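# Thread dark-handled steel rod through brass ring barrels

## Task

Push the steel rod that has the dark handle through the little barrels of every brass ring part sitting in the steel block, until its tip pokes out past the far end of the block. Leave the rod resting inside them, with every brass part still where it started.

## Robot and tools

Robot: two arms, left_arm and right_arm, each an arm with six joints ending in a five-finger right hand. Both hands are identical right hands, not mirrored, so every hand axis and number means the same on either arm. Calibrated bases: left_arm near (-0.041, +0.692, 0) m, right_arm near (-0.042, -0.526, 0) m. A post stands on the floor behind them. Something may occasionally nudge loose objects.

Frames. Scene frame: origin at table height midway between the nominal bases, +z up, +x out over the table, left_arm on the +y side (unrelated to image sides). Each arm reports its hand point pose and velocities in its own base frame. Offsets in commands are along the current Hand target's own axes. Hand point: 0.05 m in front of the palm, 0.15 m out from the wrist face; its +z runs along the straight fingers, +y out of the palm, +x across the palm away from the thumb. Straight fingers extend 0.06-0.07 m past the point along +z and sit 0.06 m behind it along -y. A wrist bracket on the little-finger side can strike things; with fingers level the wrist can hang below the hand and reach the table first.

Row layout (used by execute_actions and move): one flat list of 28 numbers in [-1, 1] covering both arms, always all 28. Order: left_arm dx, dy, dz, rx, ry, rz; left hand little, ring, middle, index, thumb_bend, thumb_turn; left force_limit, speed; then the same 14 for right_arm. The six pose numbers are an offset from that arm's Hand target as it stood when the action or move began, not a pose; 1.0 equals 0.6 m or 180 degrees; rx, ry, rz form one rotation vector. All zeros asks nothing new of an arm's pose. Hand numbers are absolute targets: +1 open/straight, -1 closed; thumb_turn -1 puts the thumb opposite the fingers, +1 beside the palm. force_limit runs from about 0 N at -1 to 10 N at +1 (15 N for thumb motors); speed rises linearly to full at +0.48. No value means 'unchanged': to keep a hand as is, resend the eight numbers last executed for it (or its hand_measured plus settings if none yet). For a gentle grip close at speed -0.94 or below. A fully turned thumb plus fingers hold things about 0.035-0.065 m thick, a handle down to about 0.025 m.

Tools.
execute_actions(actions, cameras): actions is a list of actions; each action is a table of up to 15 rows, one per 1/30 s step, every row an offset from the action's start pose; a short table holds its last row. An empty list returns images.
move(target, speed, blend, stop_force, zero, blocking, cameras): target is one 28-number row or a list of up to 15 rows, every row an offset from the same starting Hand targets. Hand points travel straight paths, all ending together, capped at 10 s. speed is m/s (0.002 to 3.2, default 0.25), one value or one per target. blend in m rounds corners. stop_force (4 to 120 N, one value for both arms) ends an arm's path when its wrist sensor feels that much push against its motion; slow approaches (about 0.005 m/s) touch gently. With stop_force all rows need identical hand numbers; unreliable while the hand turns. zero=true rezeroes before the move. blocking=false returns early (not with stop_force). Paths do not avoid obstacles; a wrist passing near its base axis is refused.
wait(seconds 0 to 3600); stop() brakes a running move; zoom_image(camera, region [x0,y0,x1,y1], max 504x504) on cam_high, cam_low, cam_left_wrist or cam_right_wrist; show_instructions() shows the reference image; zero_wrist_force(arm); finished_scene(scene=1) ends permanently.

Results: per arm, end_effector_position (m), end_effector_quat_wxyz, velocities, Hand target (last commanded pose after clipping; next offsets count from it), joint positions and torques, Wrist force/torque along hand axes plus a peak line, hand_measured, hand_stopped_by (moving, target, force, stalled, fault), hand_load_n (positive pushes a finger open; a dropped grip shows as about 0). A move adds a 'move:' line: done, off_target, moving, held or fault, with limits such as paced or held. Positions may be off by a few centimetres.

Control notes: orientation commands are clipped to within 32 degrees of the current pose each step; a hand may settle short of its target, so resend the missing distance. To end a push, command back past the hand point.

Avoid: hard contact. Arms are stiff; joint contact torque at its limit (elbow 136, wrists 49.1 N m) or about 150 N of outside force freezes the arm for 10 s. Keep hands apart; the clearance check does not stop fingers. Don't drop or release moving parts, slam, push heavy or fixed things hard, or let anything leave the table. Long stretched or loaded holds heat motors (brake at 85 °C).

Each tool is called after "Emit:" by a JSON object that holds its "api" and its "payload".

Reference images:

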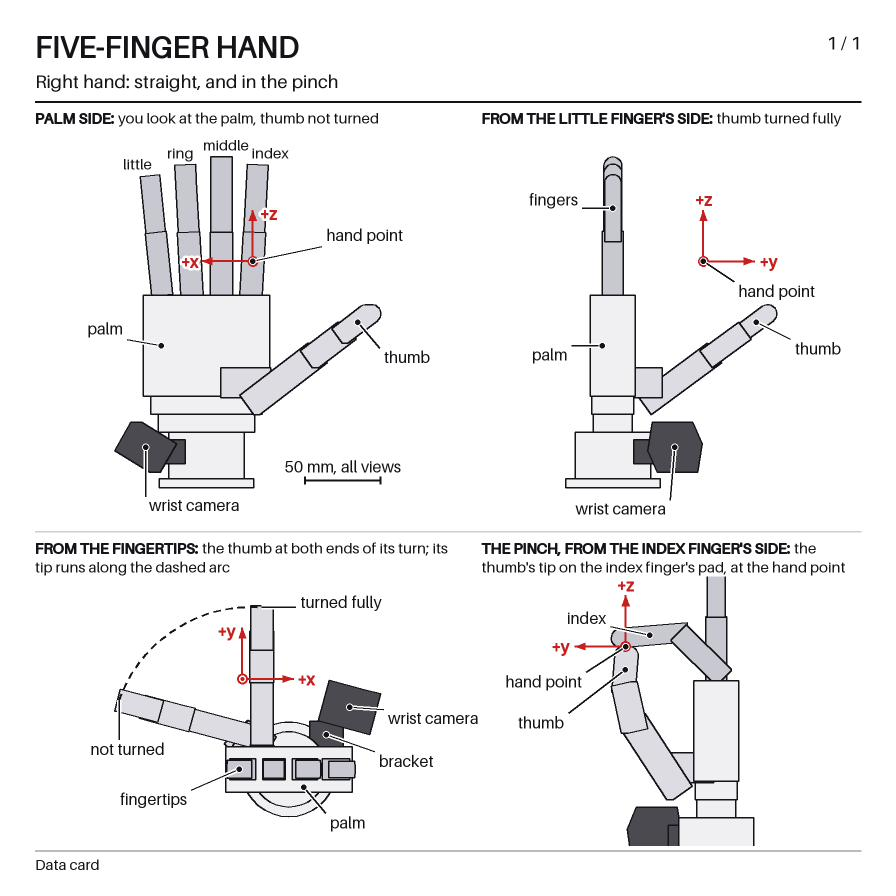

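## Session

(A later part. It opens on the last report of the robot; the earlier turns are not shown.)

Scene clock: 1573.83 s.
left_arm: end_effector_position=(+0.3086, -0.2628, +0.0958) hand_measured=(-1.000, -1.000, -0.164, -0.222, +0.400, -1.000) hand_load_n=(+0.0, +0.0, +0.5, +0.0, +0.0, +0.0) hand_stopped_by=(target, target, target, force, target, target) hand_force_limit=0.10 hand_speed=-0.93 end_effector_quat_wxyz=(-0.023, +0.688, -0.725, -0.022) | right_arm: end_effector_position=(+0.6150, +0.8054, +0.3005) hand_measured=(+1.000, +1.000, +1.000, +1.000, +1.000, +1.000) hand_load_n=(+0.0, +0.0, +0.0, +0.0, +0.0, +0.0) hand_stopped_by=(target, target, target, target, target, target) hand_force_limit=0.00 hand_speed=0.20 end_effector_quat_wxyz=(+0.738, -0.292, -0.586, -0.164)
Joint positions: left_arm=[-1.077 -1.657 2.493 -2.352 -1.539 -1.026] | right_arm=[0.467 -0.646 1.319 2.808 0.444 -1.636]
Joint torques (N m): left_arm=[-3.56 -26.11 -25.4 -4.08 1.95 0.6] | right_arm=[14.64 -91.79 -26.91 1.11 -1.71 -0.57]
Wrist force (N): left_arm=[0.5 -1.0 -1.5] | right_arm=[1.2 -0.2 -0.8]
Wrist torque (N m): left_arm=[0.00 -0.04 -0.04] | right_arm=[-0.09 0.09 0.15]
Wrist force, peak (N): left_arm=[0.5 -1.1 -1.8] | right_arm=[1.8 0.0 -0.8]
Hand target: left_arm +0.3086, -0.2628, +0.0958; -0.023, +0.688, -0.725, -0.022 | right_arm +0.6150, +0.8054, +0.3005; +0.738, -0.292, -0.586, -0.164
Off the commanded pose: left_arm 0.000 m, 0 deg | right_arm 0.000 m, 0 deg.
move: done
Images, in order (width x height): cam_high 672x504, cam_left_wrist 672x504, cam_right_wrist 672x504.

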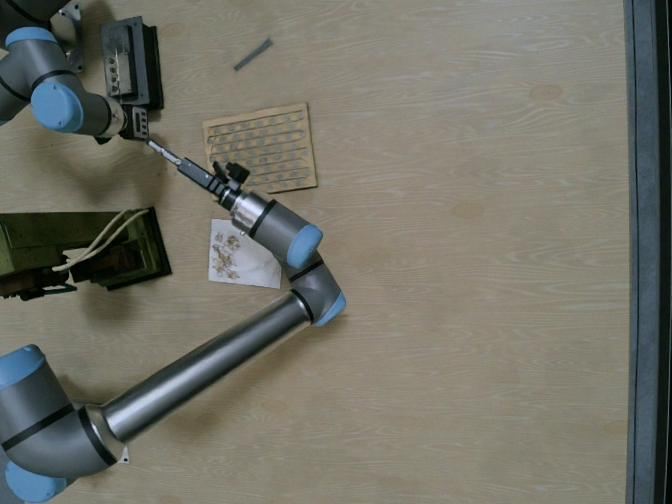

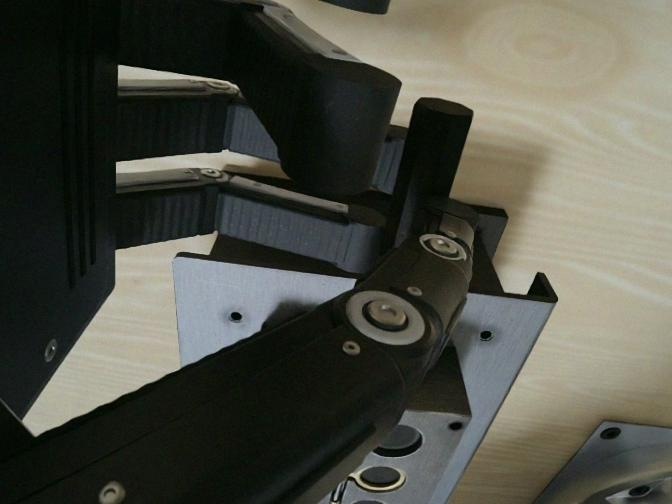

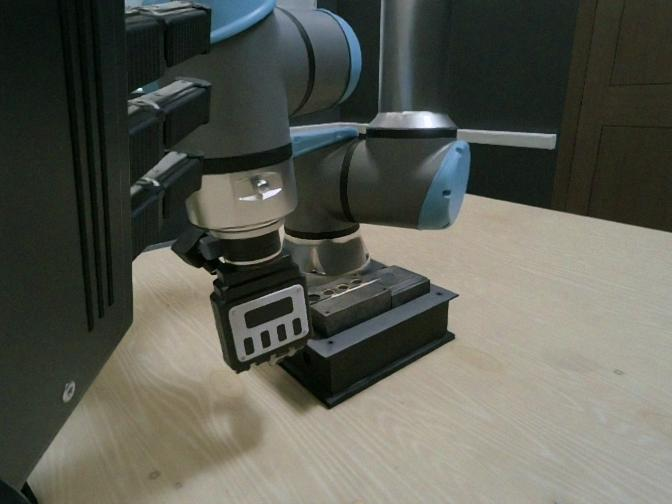

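Emit:
{"api": "move", "payload": {"target": [[-0.0001,0,-0.0027,0,0,0,-1,-1,-0.165,-0.5,0.4,-1,0.1,-0.93,0,0,0,0,0,0,1,1,1,1,1,1,0,0.2],[0.0133,-0.0013,-0.0032,0,0,0,-1,-1,-0.165,-0.5,0.4,-1,0.1,-0.93,0,0,0,0,0,0,1,1,1,1,1,1,0,0.2]], "speed": 0.01, "cameras": ["cam_left_wrist","cam_right_wrist","cam_high"]}}

Emit:
{"api": "zoom_image", "payload": {"camera": "cam_right_wrist", "region": [300, 255, 390, 315]}}

Scene clock: 1587.07 s.
left_arm: end_effector_position=(+0.3090, -0.2710, +0.0972) hand_measured=(-1.000, -1.000, -0.164, -0.222, +0.400, -1.000) hand_load_n=(+0.0, +0.0, +0.0, +0.5, +0.0, +0.0) hand_stopped_by=(target, target, target, force, target, target) hand_force_limit=0.10 hand_speed=-0.93 end_effector_quat_wxyz=(-0.023, +0.688, -0.725, -0.022) | right_arm: end_effector_position=(+0.6150, +0.8054, +0.3005) hand_measured=(+1.000, +1.000, +1.000, +1.000, +1.000, +1.000) hand_load_n=(+0.0, +0.0, +0.0, +0.0, +0.0, +0.0) hand_stopped_by=(target, target, target, target, target, target) hand_force_limit=0.00 hand_speed=0.20 end_effector_quat_wxyz=(+0.738, -0.292, -0.586, -0.164)
Joint positions: left_arm=[-1.085 -1.649 2.483 -2.349 -1.539 -1.034] | right_arm=[0.467 -0.646 1.319 2.808 0.444 -1.636]
Joint torques (N m): left_arm=[-2.26 -29.62 -36.44 -5.65 -3.57 -0.13] | right_arm=[14.04 -93.73 -27.02 0.99 -1.63 -0.36]
Wrist force (N): left_arm=[0.1 -0.6 -1.7] | right_arm=[1.6 0.1 -0.7]
Wrist torque (N m): left_arm=[0.06 0.00 0.23] | right_arm=[-0.05 0.02 0.18]
Wrist force, peak (N): left_arm=[0.5 -1.2 -1.9] | right_arm=[1.8 -0.2 -0.9]
Hand target: left_arm +0.3090, -0.2709, +0.0972; -0.023, +0.688, -0.725, -0.022 | right_arm +0.6150, +0.8054, +0.3005; +0.738, -0.292, -0.586, -0.164
Off the commanded pose: left_arm 0.000 m, 0 deg | right_arm 0.000 m, 0 deg.
move: done
Images, in order (width x height): cam_high 672x504, cam_left_wrist 672x504, cam_right_wrist 672x504.

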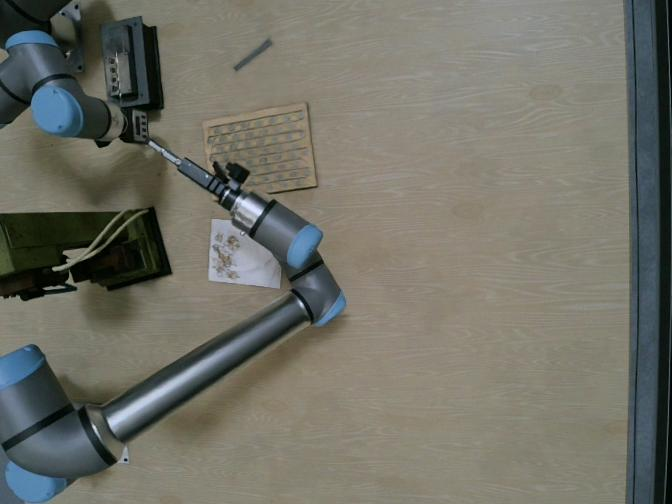

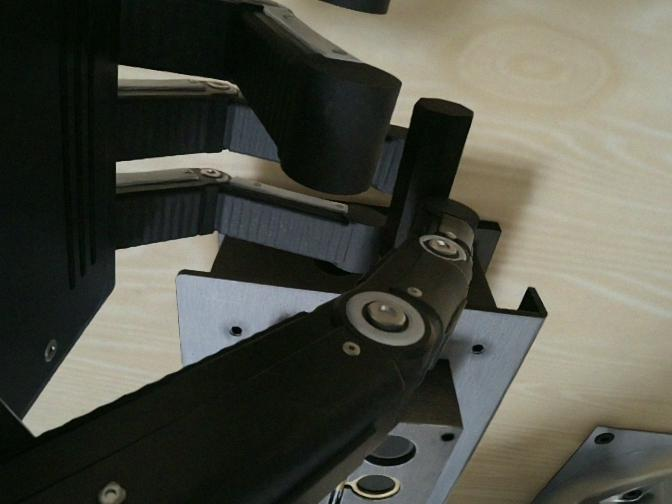

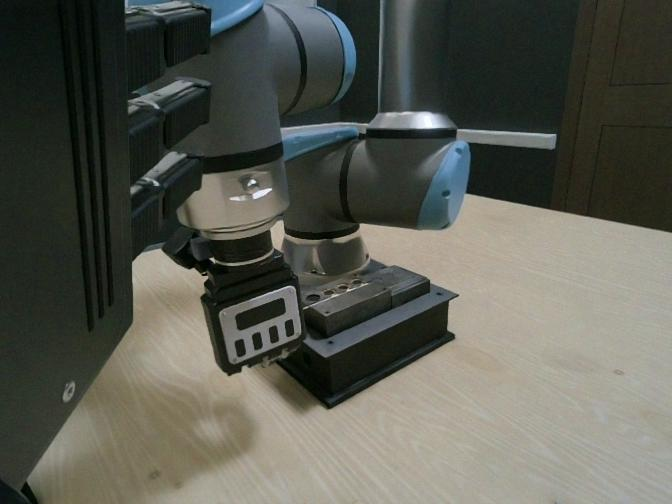

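Scaled by 5.600.

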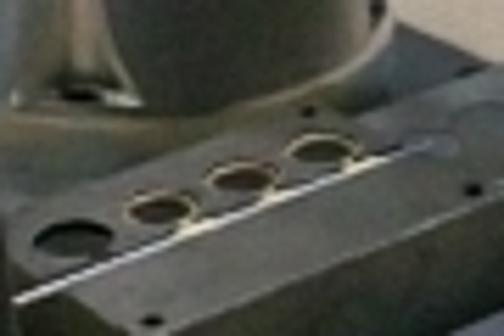

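Emit:
{"api": "move", "payload": {"target": [[0.0001,0,0.0027,0,0,0,-1,-1,-0.165,-0.5,0.4,-1,0.1,-0.93,0,0,0,0,0,0,1,1,1,1,1,1,0,0.2],[0.01,-0.001,0.0023,0,0,0,-1,-1,-0.165,-0.5,0.4,-1,0.1,-0.93,0,0,0,0,0,0,1,1,1,1,1,1,0,0.2]], "speed": 0.01, "cameras": ["cam_left_wrist","cam_right_wrist","cam_high"]}}

Emit:
{"api": "zoom_image", "payload": {"camera": "cam_right_wrist", "region": [300, 255, 390, 315]}}

Emit:
{"api": "zoom_image", "payload": {"camera": "cam_left_wrist", "region": [280, 80, 580, 380]}}

Scene clock: 1595.10 s.
left_arm: end_effector_position=(+0.3093, -0.2769, +0.0955) hand_measured=(-1.000, -1.000, -0.164, -0.222, +0.400, -1.000) hand_load_n=(+0.0, +0.0, +0.5, +0.0, +0.0, +0.0) hand_stopped_by=(target, target, target, force, target, target) hand_force_limit=0.10 hand_speed=-0.93 end_effector_quat_wxyz=(-0.023, +0.688, -0.725, -0.022) | right_arm: end_effector_position=(+0.6150, +0.8054, +0.3005) hand_measured=(+1.000, +1.000, +1.000, +1.000, +1.000, +1.000) hand_load_n=(+0.0, +0.0, +0.0, +0.0, +0.0, +0.0) hand_stopped_by=(target, target, target, target, target, target) hand_force_limit=0.00 hand_speed=0.20 end_effector_quat_wxyz=(+0.738, -0.292, -0.586, -0.164)
Joint positions: left_arm=[-1.09 -1.638 2.477 -2.354 -1.54 -1.039] | right_arm=[0.467 -0.646 1.319 2.808 0.444 -1.636]
Joint torques (N m): left_arm=[-3 -31.55 -36.04 -5.97 -3.48 -0.32] | right_arm=[14.05 -92.49 -27.06 1.12 -1.73 -0.56]
Wrist force (N): left_arm=[0.2 -1.1 -1.5] | right_arm=[1.4 -0.2 -0.8]
Wrist torque (N m): left_arm=[-0.03 -0.02 0.23] | right_arm=[-0.08 0.06 0.16]
Wrist force, peak (N): left_arm=[0.5 -1.0 -2.0] | right_arm=[1.9 -0.2 -0.5]
Hand target: left_arm +0.3092, -0.2768, +0.0955; -0.023, +0.688, -0.725, -0.022 | right_arm +0.6150, +0.8054, +0.3005; +0.738, -0.292, -0.586, -0.164
Off the commanded pose: left_arm 0.000 m, 0 deg | right_arm 0.000 m, 0 deg.
move: done
Images, in order (width x height): cam_high 672x504, cam_left_wrist 672x504, cam_right_wrist 672x504.

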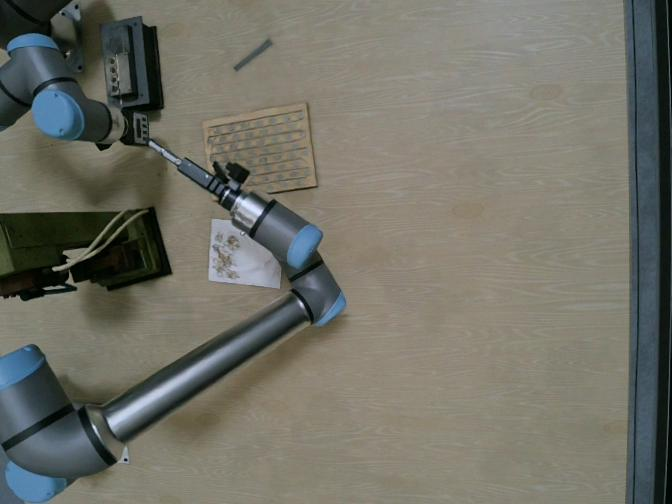

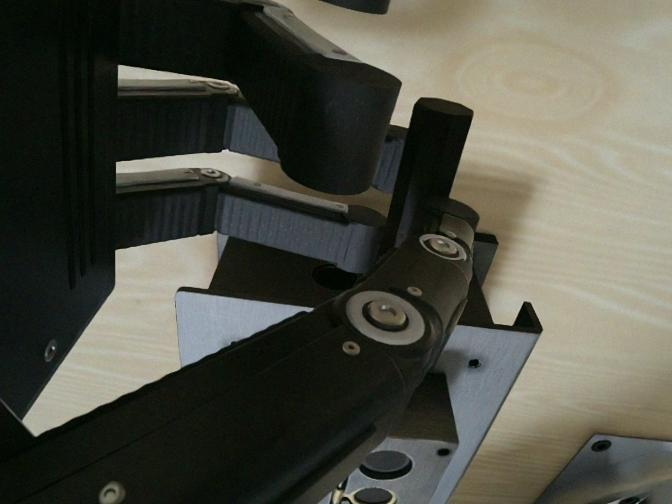

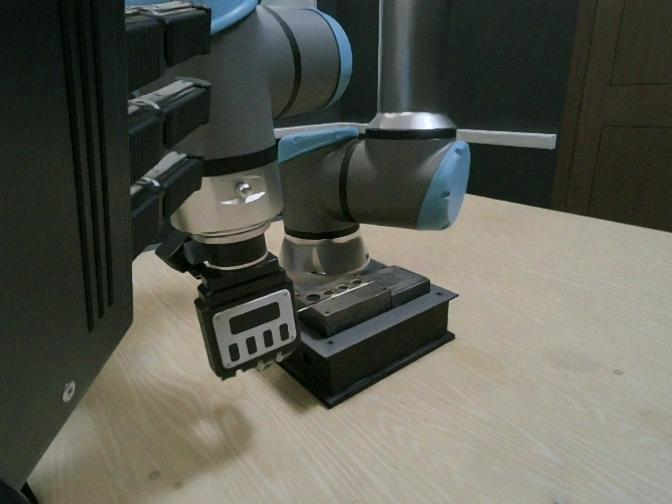

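Scaled by 5.600.

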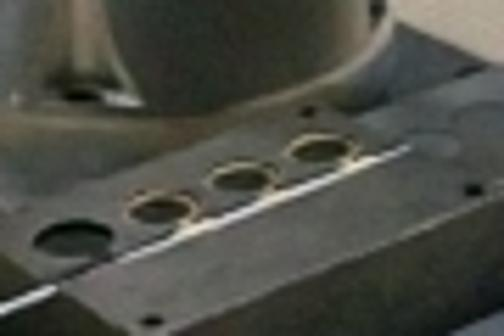

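Scaled by 1.680.

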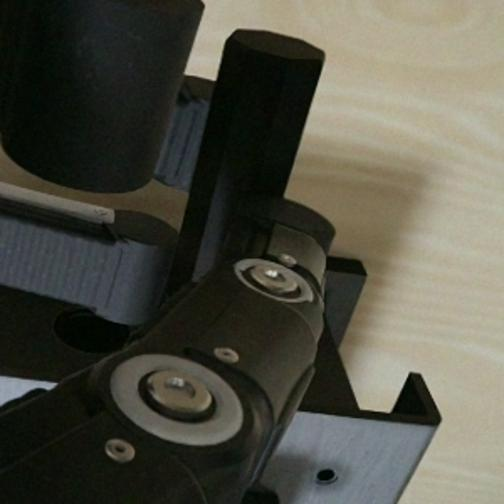

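Emit:
{"api": "move", "payload": {"target": [-0.0001,0,-0.0027,0,0,0,-1,-1,-0.165,-0.5,0.4,-1,0.1,-0.93,0,0,0,0,0,0,1,1,1,1,1,1,0,0.2], "speed": 0.01}}

Emit:
{"api": "execute_actions", "payload": {"actions": [[[0,0,0,0,0,0,-1,-1,-0.165,-0.5,0.05,-1,0.1,-0.93,0,0,0,0,0,0,1,1,1,1,1,1,0,0.2]],[[0,0,0,0,0,0,-1,-1,-0.165,-0.5,0.05,-1,0.1,-0.93,0,0,0,0,0,0,1,1,1,1,1,1,0,0.2]]], "cameras": ["cam_left_wrist","cam_right_wrist","cam_high"]}}

Emit:
{"api": "zoom_image", "payload": {"camera": "cam_right_wrist", "region": [300, 255, 390, 315]}}

Scene clock: 1633.23 s.
left_arm: end_effector_position=(+0.3092, -0.2768, +0.0971) hand_measured=(-1.000, -1.000, -0.164, -0.222, +0.400, -1.000) hand_load_n=(+0.0, +0.0, +0.5, -0.5, +0.0, +0.0) hand_stopped_by=(target, target, target, force, target, target) hand_force_limit=0.10 hand_speed=-0.93 end_effector_quat_wxyz=(-0.023, +0.688, -0.725, -0.022) | right_arm: end_effector_position=(+0.6150, +0.8054, +0.3005) hand_measured=(+1.000, +1.000, +1.000, +1.000, +1.000, +1.000) hand_load_n=(+0.0, +0.0, +0.0, +0.0, +0.0, +0.0) hand_stopped_by=(target, target, target, target, target, target) hand_force_limit=0.00 hand_speed=0.20 end_effector_quat_wxyz=(+0.738, -0.292, -0.586, -0.164)
Joint positions: left_arm=[-1.09 -1.641 2.476 -2.35 -1.54 -1.039] | right_arm=[0.467 -0.646 1.319 2.808 0.444 -1.636]
Joint torques (N m): left_arm=[-3.58 -14.48 -41.59 -6.23 -1.55 -0.32] | right_arm=[13.88 -93.26 -26.44 0.99 -1.89 -0.64]
Wrist force (N): left_arm=[0.1 -1.0 -1.5] | right_arm=[1.3 -0.2 -0.9]
Wrist torque (N m): left_arm=[-0.02 0.00 0.23] | right_arm=[-0.09 0.07 0.15]
Wrist force, peak (N): left_arm=[0.3 -1.1 -1.9] | right_arm=[1.9 -0.6 -0.8]
Hand target: left_arm +0.3092, -0.2768, +0.0971; -0.023, +0.688, -0.725, -0.022 | right_arm +0.6150, +0.8054, +0.3005; +0.738, -0.292, -0.586, -0.164
Off the commanded pose: left_arm 0.000 m, 0 deg | right_arm 0.000 m, 0 deg.
move: done

Scene clock: 1634.43 s.
left_arm: end_effector_position=(+0.3092, -0.2768, +0.0971) hand_measured=(-1.000, -1.000, -0.164, -0.222, +0.328, -1.000) hand_load_n=(+0.0, +0.0, +8.5, +3.5, +8.0, +0.0) hand_stopped_by=(target, target, target, force, force, target) hand_force_limit=0.10 hand_speed=-0.93 end_effector_quat_wxyz=(-0.023, +0.688, -0.725, -0.022) | right_arm: end_effector_position=(+0.6150, +0.8054, +0.3005) hand_measured=(+1.000, +1.000, +1.000, +1.000, +1.000, +1.000) hand_load_n=(+0.0, +0.0, +0.0, +0.0, +0.0, +0.0) hand_stopped_by=(target, target, target, target, target, target) hand_force_limit=0.00 hand_speed=0.20 end_effector_quat_wxyz=(+0.738, -0.292, -0.586, -0.164)
Joint positions: left_arm=[-1.09 -1.641 2.476 -2.35 -1.54 -1.039] | right_arm=[0.467 -0.646 1.319 2.808 0.444 -1.636]
Joint torques (N m): left_arm=[-11.7 -14.53 -43.03 -6.34 -1.46 -1.05] | right_arm=[13.65 -92.78 -27.03 1.22 -1.56 -0.43]
Wrist force (N): left_arm=[0.0 -0.8 -1.3] | right_arm=[1.5 -0.4 -0.7]
Wrist torque (N m): left_arm=[0.01 0.02 0.22] | right_arm=[-0.13 0.04 0.15]
Wrist force, peak (N): left_arm=[0.2 -1.1 -1.9] | right_arm=[1.9 0.1 -0.8]
Hand target: left_arm +0.3092, -0.2768, +0.0971; -0.023, +0.688, -0.725, -0.022 | right_arm +0.6150, +0.8054, +0.3005; +0.738, -0.292, -0.586, -0.164
Off the commanded pose: left_arm 0.000 m, 0 deg | right_arm 0.000 m, 0 deg.
Images, in order (width x height): cam_high 672x504, cam_left_wrist 672x504, cam_right_wrist 672x504.

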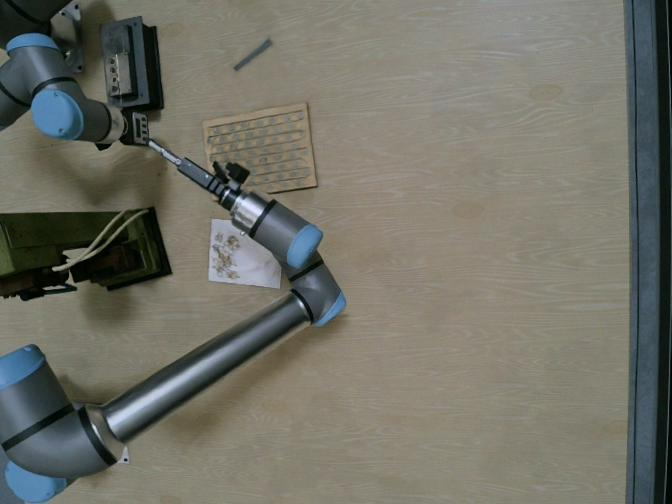

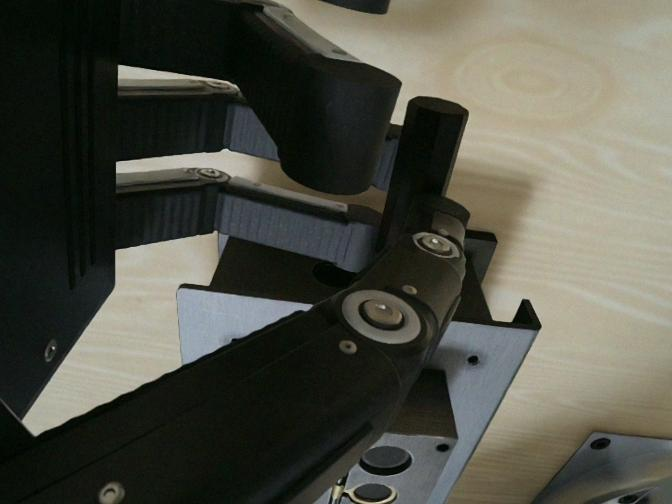

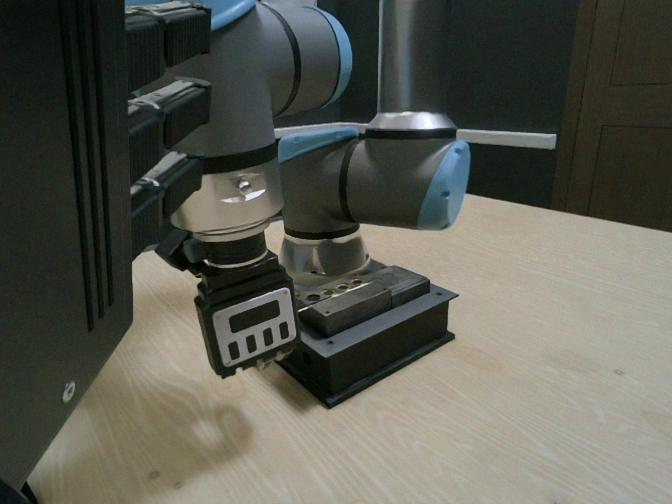

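Scaled by 5.600.

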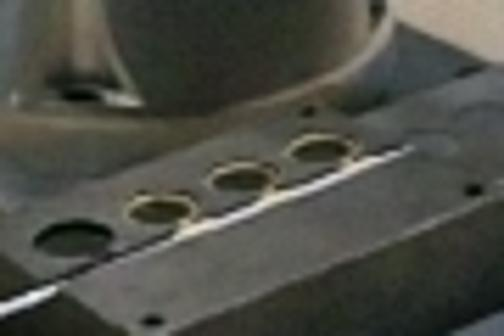

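Emit:
{"api": "move", "payload": {"target": [-0.0002,-0.001,-0.0022,0.0331,-0.0036,-0.0021,-1,-1,-0.165,-0.5,0.05,-1,0.1,-0.93,0,0,0,0,0,0,1,1,1,1,1,1,0,0.2], "speed": 0.03, "cameras": ["cam_left_wrist","cam_right_wrist","cam_high"]}}

Emit:
{"api": "zoom_image", "payload": {"camera": "cam_right_wrist", "region": [290, 255, 390, 322]}}

Scene clock: 1642.80 s.
left_arm: end_effector_position=(+0.3099, -0.2768, +0.0984) hand_measured=(-1.000, -1.000, -0.164, -0.222, +0.328, -1.000) hand_load_n=(+0.0, +0.0, +8.5, +3.5, +8.0, +0.0) hand_stopped_by=(target, target, target, force, force, target) hand_force_limit=0.10 hand_speed=-0.93 end_effector_quat_wxyz=(-0.063, +0.688, -0.723, +0.012) | right_arm: end_effector_position=(+0.6150, +0.8054, +0.3005) hand_measured=(+1.000, +1.000, +1.000, +1.000, +1.000, +1.000) hand_load_n=(+0.0, +0.0, +0.0, +0.0, +0.0, +0.0) hand_stopped_by=(target, target, target, target, target, target) hand_force_limit=0.00 hand_speed=0.20 end_effector_quat_wxyz=(+0.738, -0.292, -0.586, -0.164)
Joint positions: left_arm=[-1.147 -1.681 2.507 -2.377 -1.445 -1.099] | right_arm=[0.467 -0.646 1.319 2.808 0.444 -1.636]
Joint torques (N m): left_arm=[11.05 -15.03 -35.57 -4.07 -2.91 2.48] | right_arm=[14.64 -94.03 -26.99 1.1 -1.71 -0.65]
Wrist force (N): left_arm=[0.3 -1.0 -1.2] | right_arm=[1.3 -0.1 -0.8]
Wrist torque (N m): left_arm=[-0.08 -0.03 0.26] | right_arm=[-0.08 0.06 0.16]
Wrist force, peak (N): left_arm=[0.4 -1.0 -1.8] | right_arm=[1.9 -0.2 -0.7]
Hand target: left_arm +0.3099, -0.2768, +0.0984; -0.063, +0.688, -0.723, +0.011 | right_arm +0.6150, +0.8054, +0.3005; +0.738, -0.292, -0.586, -0.164
Off the commanded pose: left_arm 0.000 m, 0 deg | right_arm 0.000 m, 0 deg.
move: done
Images, in order (width x height): cam_high 672x504, cam_left_wrist 672x504, cam_right_wrist 672x504.

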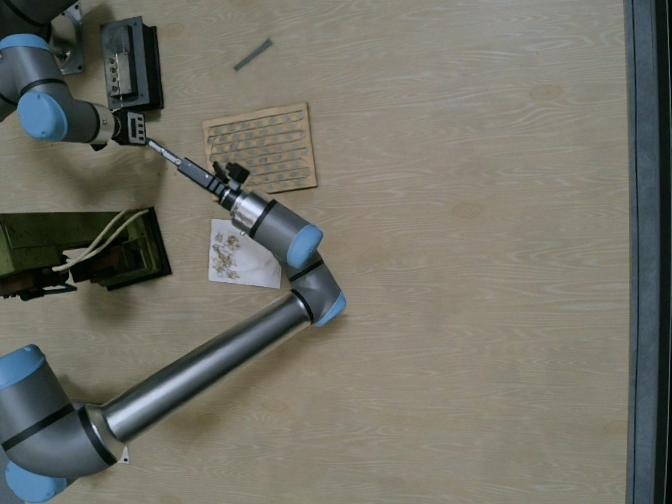

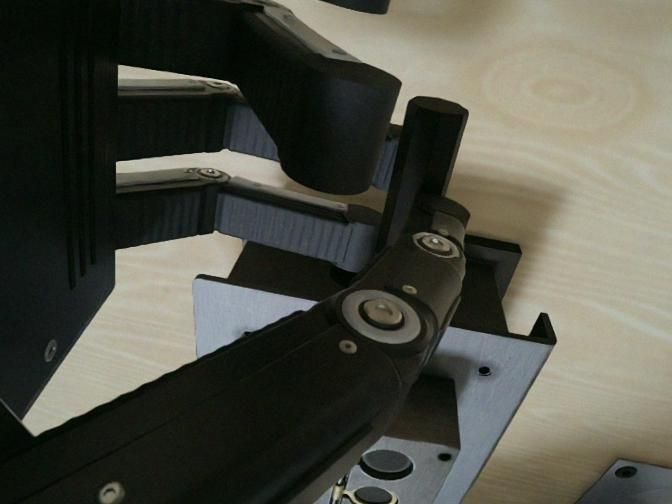

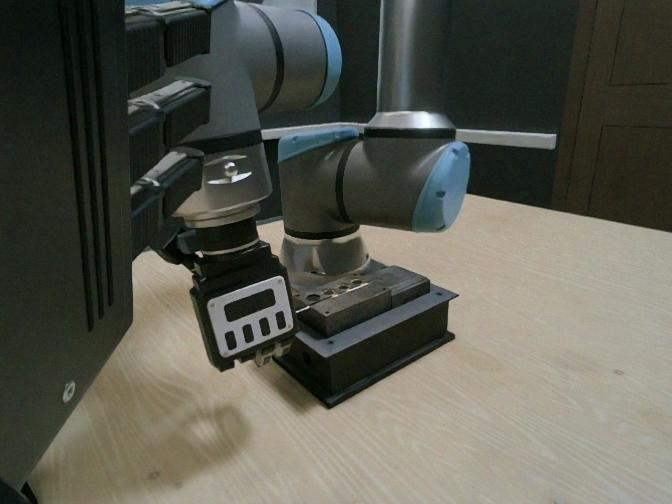

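Scaled by 5.040.

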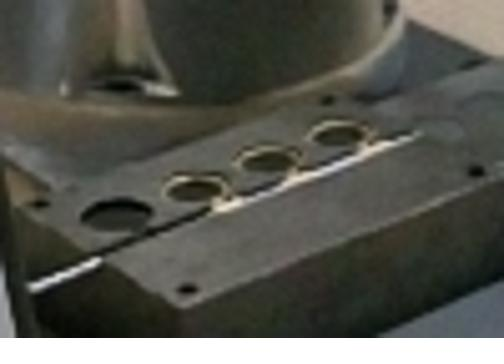

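Emit:
{"api": "move", "payload": {"target": [-0.0003,-0.0011,-0.0026,0.0386,-0.0042,-0.0024,-1,-1,-0.165,-0.5,0.05,-1,0.1,-0.93,0,0,0,0,0,0,1,1,1,1,1,1,0,0.2], "speed": 0.03}}

Emit:
{"api": "move", "payload": {"target": [-0.0003,-0.0011,-0.0026,0.0386,-0.0042,-0.0024,-1,-1,-0.165,-0.5,0.05,-1,0.1,-0.93,0,0,0,0,0,0,1,1,1,1,1,1,0,0.2], "speed": 0.03, "cameras": ["cam_left_wrist","cam_right_wrist","cam_high"]}}

Emit:
{"api": "zoom_image", "payload": {"camera": "cam_right_wrist", "region": [290, 255, 390, 322]}}

Scene clock: 1651.57 s.
left_arm: end_effector_position=(+0.3104, -0.2768, +0.1000) hand_measured=(-1.000, -1.000, -0.164, -0.222, +0.328, -1.000) hand_load_n=(+0.0, +0.0, +8.5, +2.5, +8.0, +0.0) hand_stopped_by=(target, target, target, force, force, target) hand_force_limit=0.10 hand_speed=-0.93 end_effector_quat_wxyz=(-0.109, +0.686, -0.718, +0.051) | right_arm: end_effector_position=(+0.6150, +0.8054, +0.3005) hand_measured=(+1.000, +1.000, +1.000, +1.000, +1.000, +1.000) hand_load_n=(+0.0, +0.0, +0.0, +0.0, +0.0, +0.0) hand_stopped_by=(target, target, target, target, target, target) hand_force_limit=0.00 hand_speed=0.20 end_effector_quat_wxyz=(+0.738, -0.292, -0.586, -0.164)
Joint positions: left_arm=[-1.218 -1.725 2.542 -2.395 -1.33 -1.172] | right_arm=[0.467 -0.646 1.319 2.808 0.444 -1.636]
Joint torques (N m): left_arm=[10.99 -8.85 -35.84 -4.98 -2.92 1.67] | right_arm=[13.63 -93.62 -27.12 1.17 -1.6 -0.71]
Wrist force (N): left_arm=[0.1 -0.8 -1.3] | right_arm=[0.9 -0.5 -0.3]
Wrist torque (N m): left_arm=[0.01 0.00 0.21] | right_arm=[-0.16 0.12 0.11]
Wrist force, peak (N): left_arm=[0.0 -1.4 -1.6] | right_arm=[2.0 0.0 -1.0]
Hand target: left_arm +0.3104, -0.2768, +0.1001; -0.109, +0.686, -0.718, +0.051 | right_arm +0.6150, +0.8054, +0.3005; +0.738, -0.292, -0.586, -0.164
Off the commanded pose: left_arm 0.000 m, 0 deg | right_arm 0.000 m, 0 deg.
move: done

Scene clock: 1653.87 s.
left_arm: end_effector_position=(+0.3107, -0.2767, +0.1017) hand_measured=(-1.000, -1.000, -0.164, -0.222, +0.328, -1.000) hand_load_n=(+0.0, +0.0, +8.5, +2.0, +8.0, +0.0) hand_stopped_by=(target, target, target, force, force, target) hand_force_limit=0.10 hand_speed=-0.93 end_effector_quat_wxyz=(-0.155, +0.681, -0.710, +0.090) | right_arm: end_effector_position=(+0.6150, +0.8054, +0.3005) hand_measured=(+1.000, +1.000, +1.000, +1.000, +1.000, +1.000) hand_load_n=(+0.0, +0.0, +0.0, +0.0, +0.0, +0.0) hand_stopped_by=(target, target, target, target, target, target) hand_force_limit=0.00 hand_speed=0.20 end_effector_quat_wxyz=(+0.738, -0.292, -0.586, -0.164)
Joint positions: left_arm=[-1.296 -1.765 2.577 -2.396 -1.211 -1.252] | right_arm=[0.467 -0.646 1.319 2.808 0.444 -1.636]
Joint torques (N m): left_arm=[16.43 -7.03 -35.86 -2.59 -2.87 1.9] | right_arm=[13.76 -93.4 -27.03 1.35 -1.39 -0.49]
Wrist force (N): left_arm=[0.3 -0.9 -1.4] | right_arm=[1.5 -0.7 -0.5]
Wrist torque (N m): left_arm=[-0.04 -0.01 0.23] | right_arm=[-0.18 0.04 0.14]
Wrist force, peak (N): left_arm=[-0.2 -1.1 -2.1] | right_arm=[1.9 0.1 -1.0]
Hand target: left_arm +0.3106, -0.2768, +0.1017; -0.155, +0.681, -0.710, +0.090 | right_arm +0.6150, +0.8054, +0.3005; +0.738, -0.292, -0.586, -0.164
Off the commanded pose: left_arm 0.000 m, 0 deg | right_arm 0.000 m, 0 deg.
move: done
Images, in order (width x height): cam_high 672x504, cam_left_wrist 672x504, cam_right_wrist 672x504.

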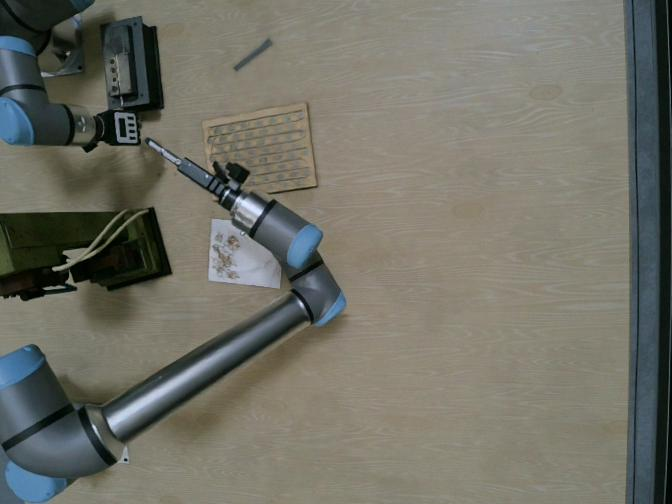

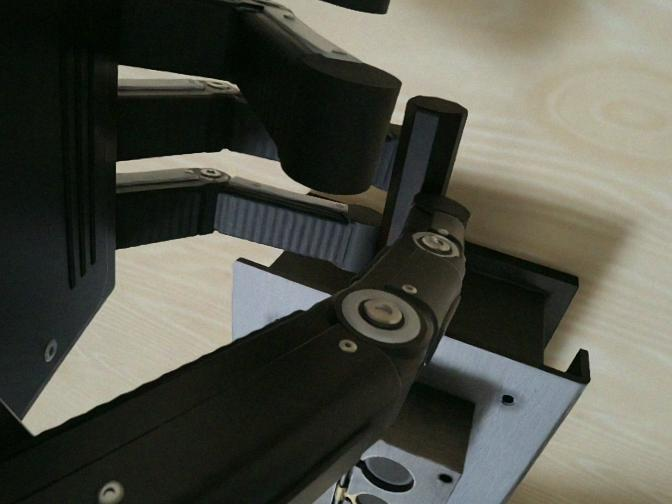

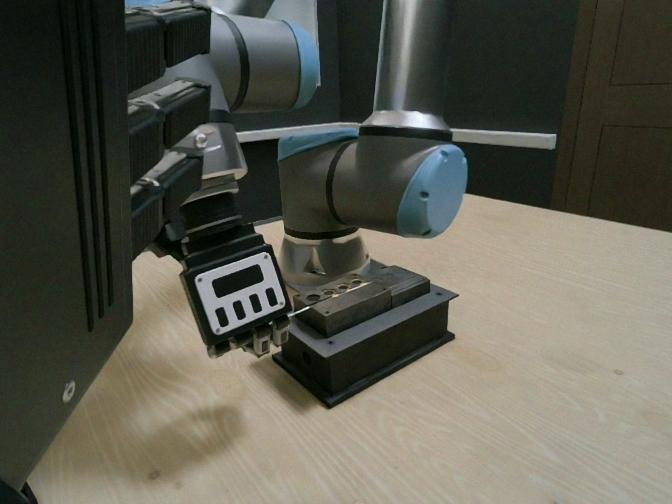

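Scaled by 5.040.

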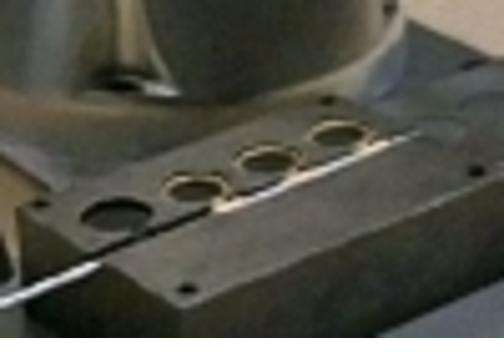

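Emit:
{"api": "move", "payload": {"target": [-0.0001,-0.0016,-0.0038,0.0331,-0.0036,-0.0021,-1,-1,-0.165,-0.5,0.05,-1,0.1,-0.93,0,0,0,0,0,0,1,1,1,1,1,1,0,0.2], "speed": 0.03, "cameras": ["cam_left_wrist","cam_right_wrist","cam_high"]}}

Emit:
{"api": "zoom_image", "payload": {"camera": "cam_right_wrist", "region": [280, 255, 390, 335]}}

Emit:
{"api": "zoom_image", "payload": {"camera": "cam_high", "region": [90, 40, 150, 160]}}

Scene clock: 1660.00 s.
left_arm: end_effector_position=(+0.3108, -0.2769, +0.1042) hand_measured=(-1.000, -1.000, -0.164, -0.222, +0.328, -1.000) hand_load_n=(+0.0, +0.5, +9.0, +1.5, +8.0, +0.0) hand_stopped_by=(target, target, target, force, force, target) hand_force_limit=0.10 hand_speed=-0.93 end_effector_quat_wxyz=(-0.194, +0.675, -0.701, +0.124) | right_arm: end_effector_position=(+0.6150, +0.8054, +0.3005) hand_measured=(+1.000, +1.000, +1.000, +1.000, +1.000, +1.000) hand_load_n=(+0.0, +0.0, +0.0, +0.0, +0.0, +0.0) hand_stopped_by=(target, target, target, target, target, target) hand_force_limit=0.00 hand_speed=0.20 end_effector_quat_wxyz=(+0.738, -0.292, -0.586, -0.164)
Joint positions: left_arm=[-1.366 -1.798 2.603 -2.379 -1.107 -1.328] | right_arm=[0.467 -0.646 1.319 2.808 0.444 -1.636]
Joint torques (N m): left_arm=[8.31 -3.69 -36.12 -4.57 -2.65 1.33] | right_arm=[14.16 -93.24 -26.87 1 -1.6 -0.45]
Wrist force (N): left_arm=[0.1 -0.7 -1.3] | right_arm=[1.4 0.0 -0.3]
Wrist torque (N m): left_arm=[0.02 0.06 0.13] | right_arm=[-0.09 0.04 0.15]
Wrist force, peak (N): left_arm=[0.0 -1.1 -1.9] | right_arm=[1.8 0.3 -1.0]
Hand target: left_arm +0.3108, -0.2770, +0.1042; -0.194, +0.675, -0.701, +0.124 | right_arm +0.6150, +0.8054, +0.3005; +0.738, -0.292, -0.586, -0.164
Off the commanded pose: left_arm 0.000 m, 0 deg | right_arm 0.000 m, 0 deg.
move: done
Images, in order (width x height): cam_high 672x504, cam_left_wrist 672x504, cam_right_wrist 672x504.

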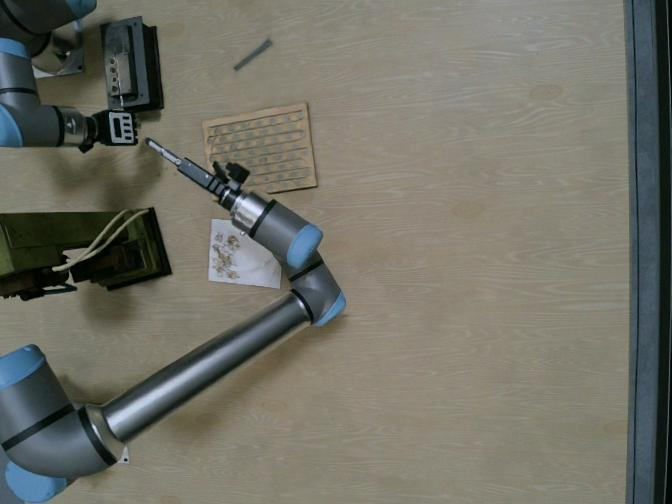

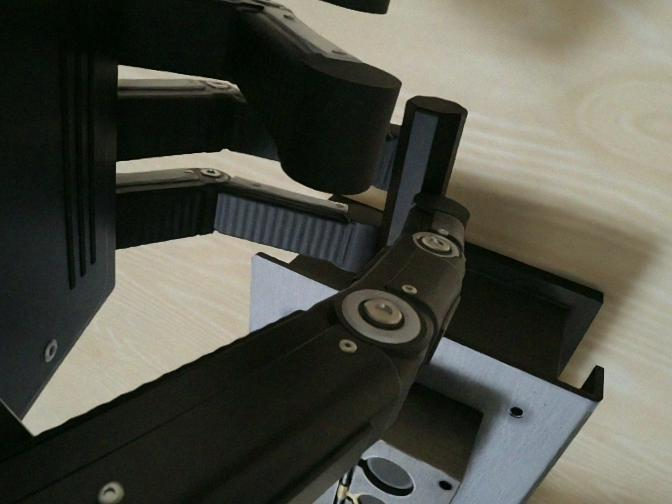

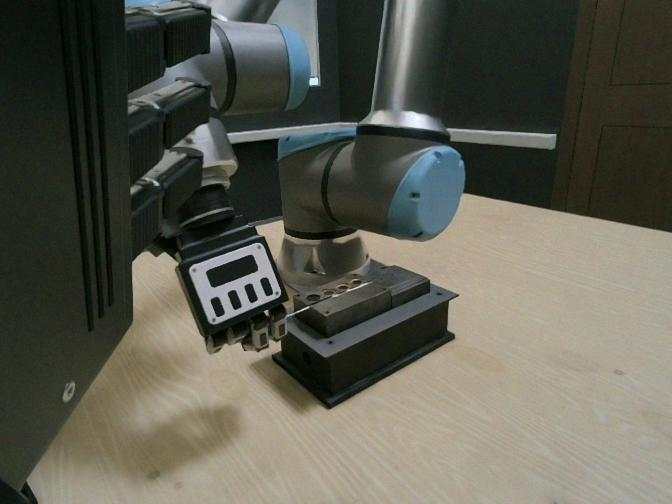

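Scaled by 4.582.

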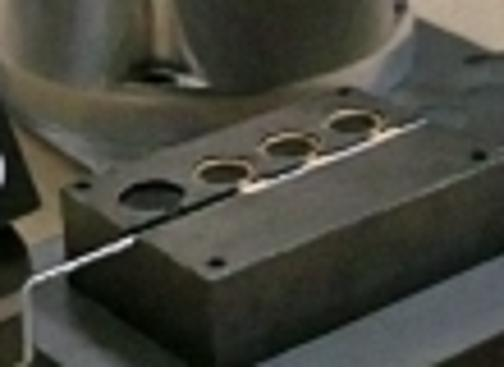

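Scaled by 4.200.

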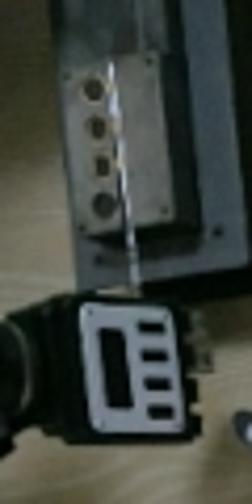

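Emit:
{"api": "move", "payload": {"target": [-0.0132,0.0013,0.0009,0,0,0,-1,-1,-0.165,-0.5,0.05,-1,0.1,-0.93,0,0,0,0,0,0,1,1,1,1,1,1,0,0.2], "speed": 0.005, "stop_force": 4}}

Emit:
{"api": "move", "payload": {"target": [-0.0132,0.0013,0.0009,0,0,0,-1,-1,-0.165,-0.5,0.05,-1,0.1,-0.93,0,0,0,0,0,0,1,1,1,1,1,1,0,0.2], "speed": 0.005, "stop_force": 4, "cameras": ["cam_left_wrist","cam_right_wrist","cam_high"]}}

Emit:
{"api": "zoom_image", "payload": {"camera": "cam_right_wrist", "region": [280, 255, 390, 335]}}

Emit:
{"api": "zoom_image", "payload": {"camera": "cam_left_wrist", "region": [230, 80, 630, 480]}}

Scene clock: 1668.90 s.
left_arm: end_effector_position=(+0.3104, -0.2689, +0.1042) hand_measured=(-1.000, -1.000, -0.164, -0.222, +0.328, -1.000) hand_load_n=(+0.5, +0.0, +9.0, +1.5, +8.0, +0.0) hand_stopped_by=(target, target, target, force, force, target) hand_force_limit=0.10 hand_speed=-0.93 end_effector_quat_wxyz=(-0.194, +0.675, -0.701, +0.124) | right_arm: end_effector_position=(+0.6150, +0.8054, +0.3005) hand_measured=(+1.000, +1.000, +1.000, +1.000, +1.000, +1.000) hand_load_n=(+0.0, +0.0, +0.0, +0.0, +0.0, +0.0) hand_stopped_by=(target, target, target, target, target, target) hand_force_limit=0.00 hand_speed=0.20 end_effector_quat_wxyz=(+0.738, -0.292, -0.586, -0.164)
Joint positions: left_arm=[-1.363 -1.814 2.614 -2.375 -1.107 -1.324] | right_arm=[0.467 -0.646 1.319 2.808 0.444 -1.636]
Joint torques (N m): left_arm=[2.76 -2.9 -36.21 -3.31 -2.75 0.61] | right_arm=[13.86 -93.44 -27.23 1.03 -1.49 -0.5]
Wrist force (N): left_arm=[0.1 -0.8 -1.3] | right_arm=[1.5 0.0 -0.7]
Wrist torque (N m): left_arm=[-0.03 0.07 -0.09] | right_arm=[-0.07 0.03 0.16]
Wrist force, peak (N): left_arm=[-0.5 -0.8 -1.9] | right_arm=[2.0 -0.1 -1.0]
Hand target: left_arm +0.3104, -0.2690, +0.1042; -0.194, +0.675, -0.701, +0.124 | right_arm +0.6150, +0.8054, +0.3005; +0.738, -0.292, -0.586, -0.164
Off the commanded pose: left_arm 0.000 m, 0 deg | right_arm 0.000 m, 0 deg.
move: done

Scene clock: 1671.10 s.
left_arm: end_effector_position=(+0.3101, -0.2610, +0.1042) hand_measured=(-1.000, -1.000, -0.164, -0.222, +0.328, -1.000) hand_load_n=(+0.0, +0.0, +9.0, +1.5, +8.0, +0.0) hand_stopped_by=(target, target, target, force, force, target) hand_force_limit=0.10 hand_speed=-0.93 end_effector_quat_wxyz=(-0.194, +0.675, -0.701, +0.124) | right_arm: end_effector_position=(+0.6150, +0.8054, +0.3005) hand_measured=(+1.000, +1.000, +1.000, +1.000, +1.000, +1.000) hand_load_n=(+0.0, +0.0, +0.0, +0.0, +0.0, +0.0) hand_stopped_by=(target, target, target, target, target, target) hand_force_limit=0.00 hand_speed=0.20 end_effector_quat_wxyz=(+0.738, -0.292, -0.586, -0.164)
Joint positions: left_arm=[-1.359 -1.83 2.624 -2.371 -1.107 -1.32] | right_arm=[0.467 -0.646 1.319 2.808 0.444 -1.636]
Joint torques (N m): left_arm=[2.69 -0.79 -36.27 -3.11 -2.8 0.72] | right_arm=[13.81 -93.54 -26.96 1.28 -1.51 -0.5]
Wrist force (N): left_arm=[0.2 -0.5 -1.5] | right_arm=[1.3 0.1 -0.8]
Wrist torque (N m): left_arm=[0.01 0.08 -0.09] | right_arm=[-0.05 0.07 0.16]
Wrist force, peak (N): left_arm=[0.5 -1.0 -1.9] | right_arm=[1.7 0.1 -1.2]
Hand target: left_arm +0.3101, -0.2610, +0.1042; -0.194, +0.675, -0.701, +0.124 | right_arm +0.6150, +0.8054, +0.3005; +0.738, -0.292, -0.586, -0.164
Off the commanded pose: left_arm 0.000 m, 0 deg | right_arm 0.000 m, 0 deg.
move: done
Images, in order (width x height): cam_high 672x504, cam_left_wrist 672x504, cam_right_wrist 672x504.

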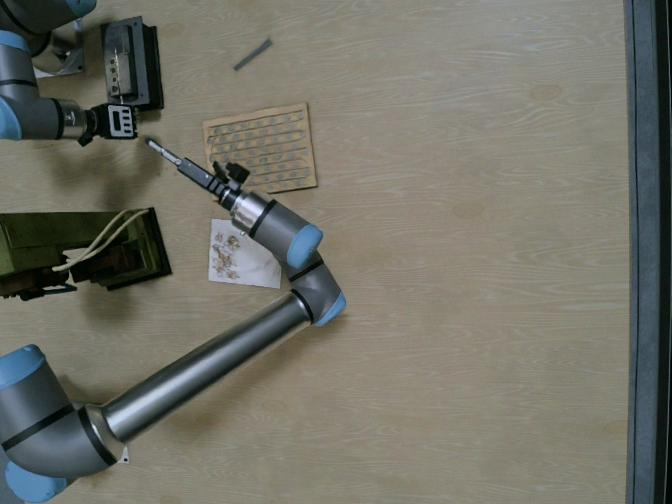

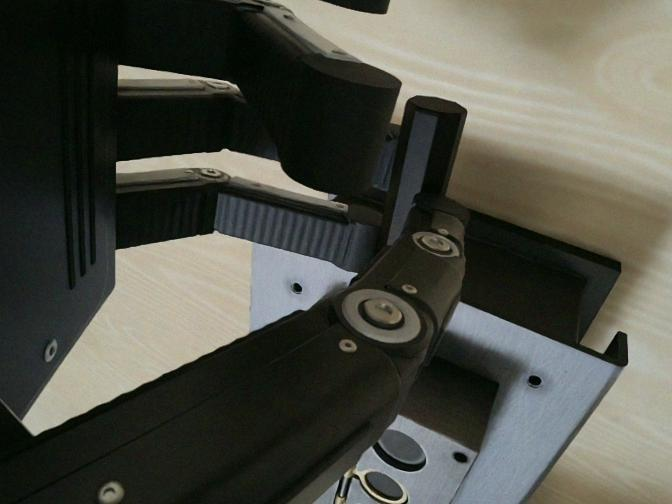

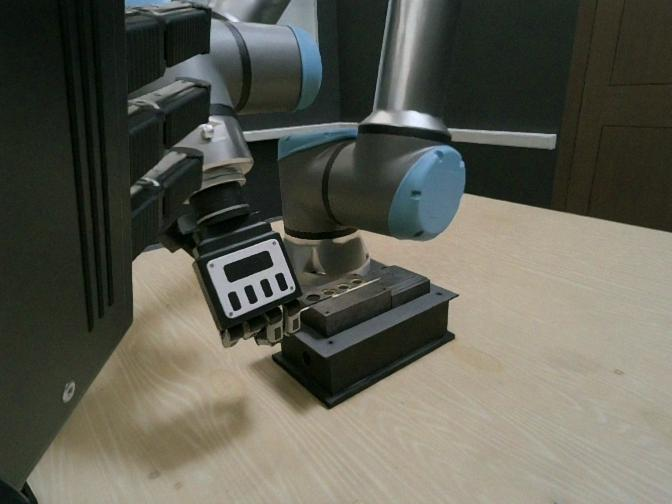

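Scaled by 4.582.

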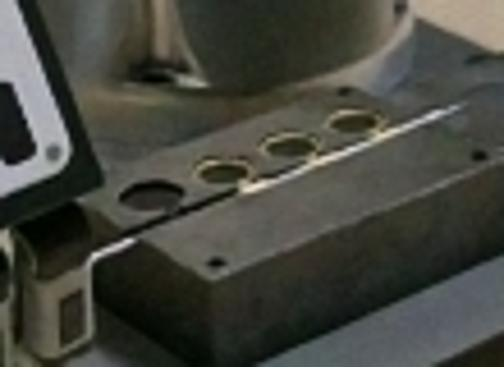

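Scaled by 1.260.

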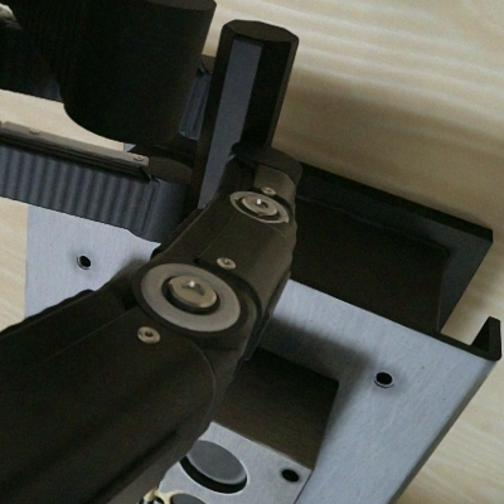

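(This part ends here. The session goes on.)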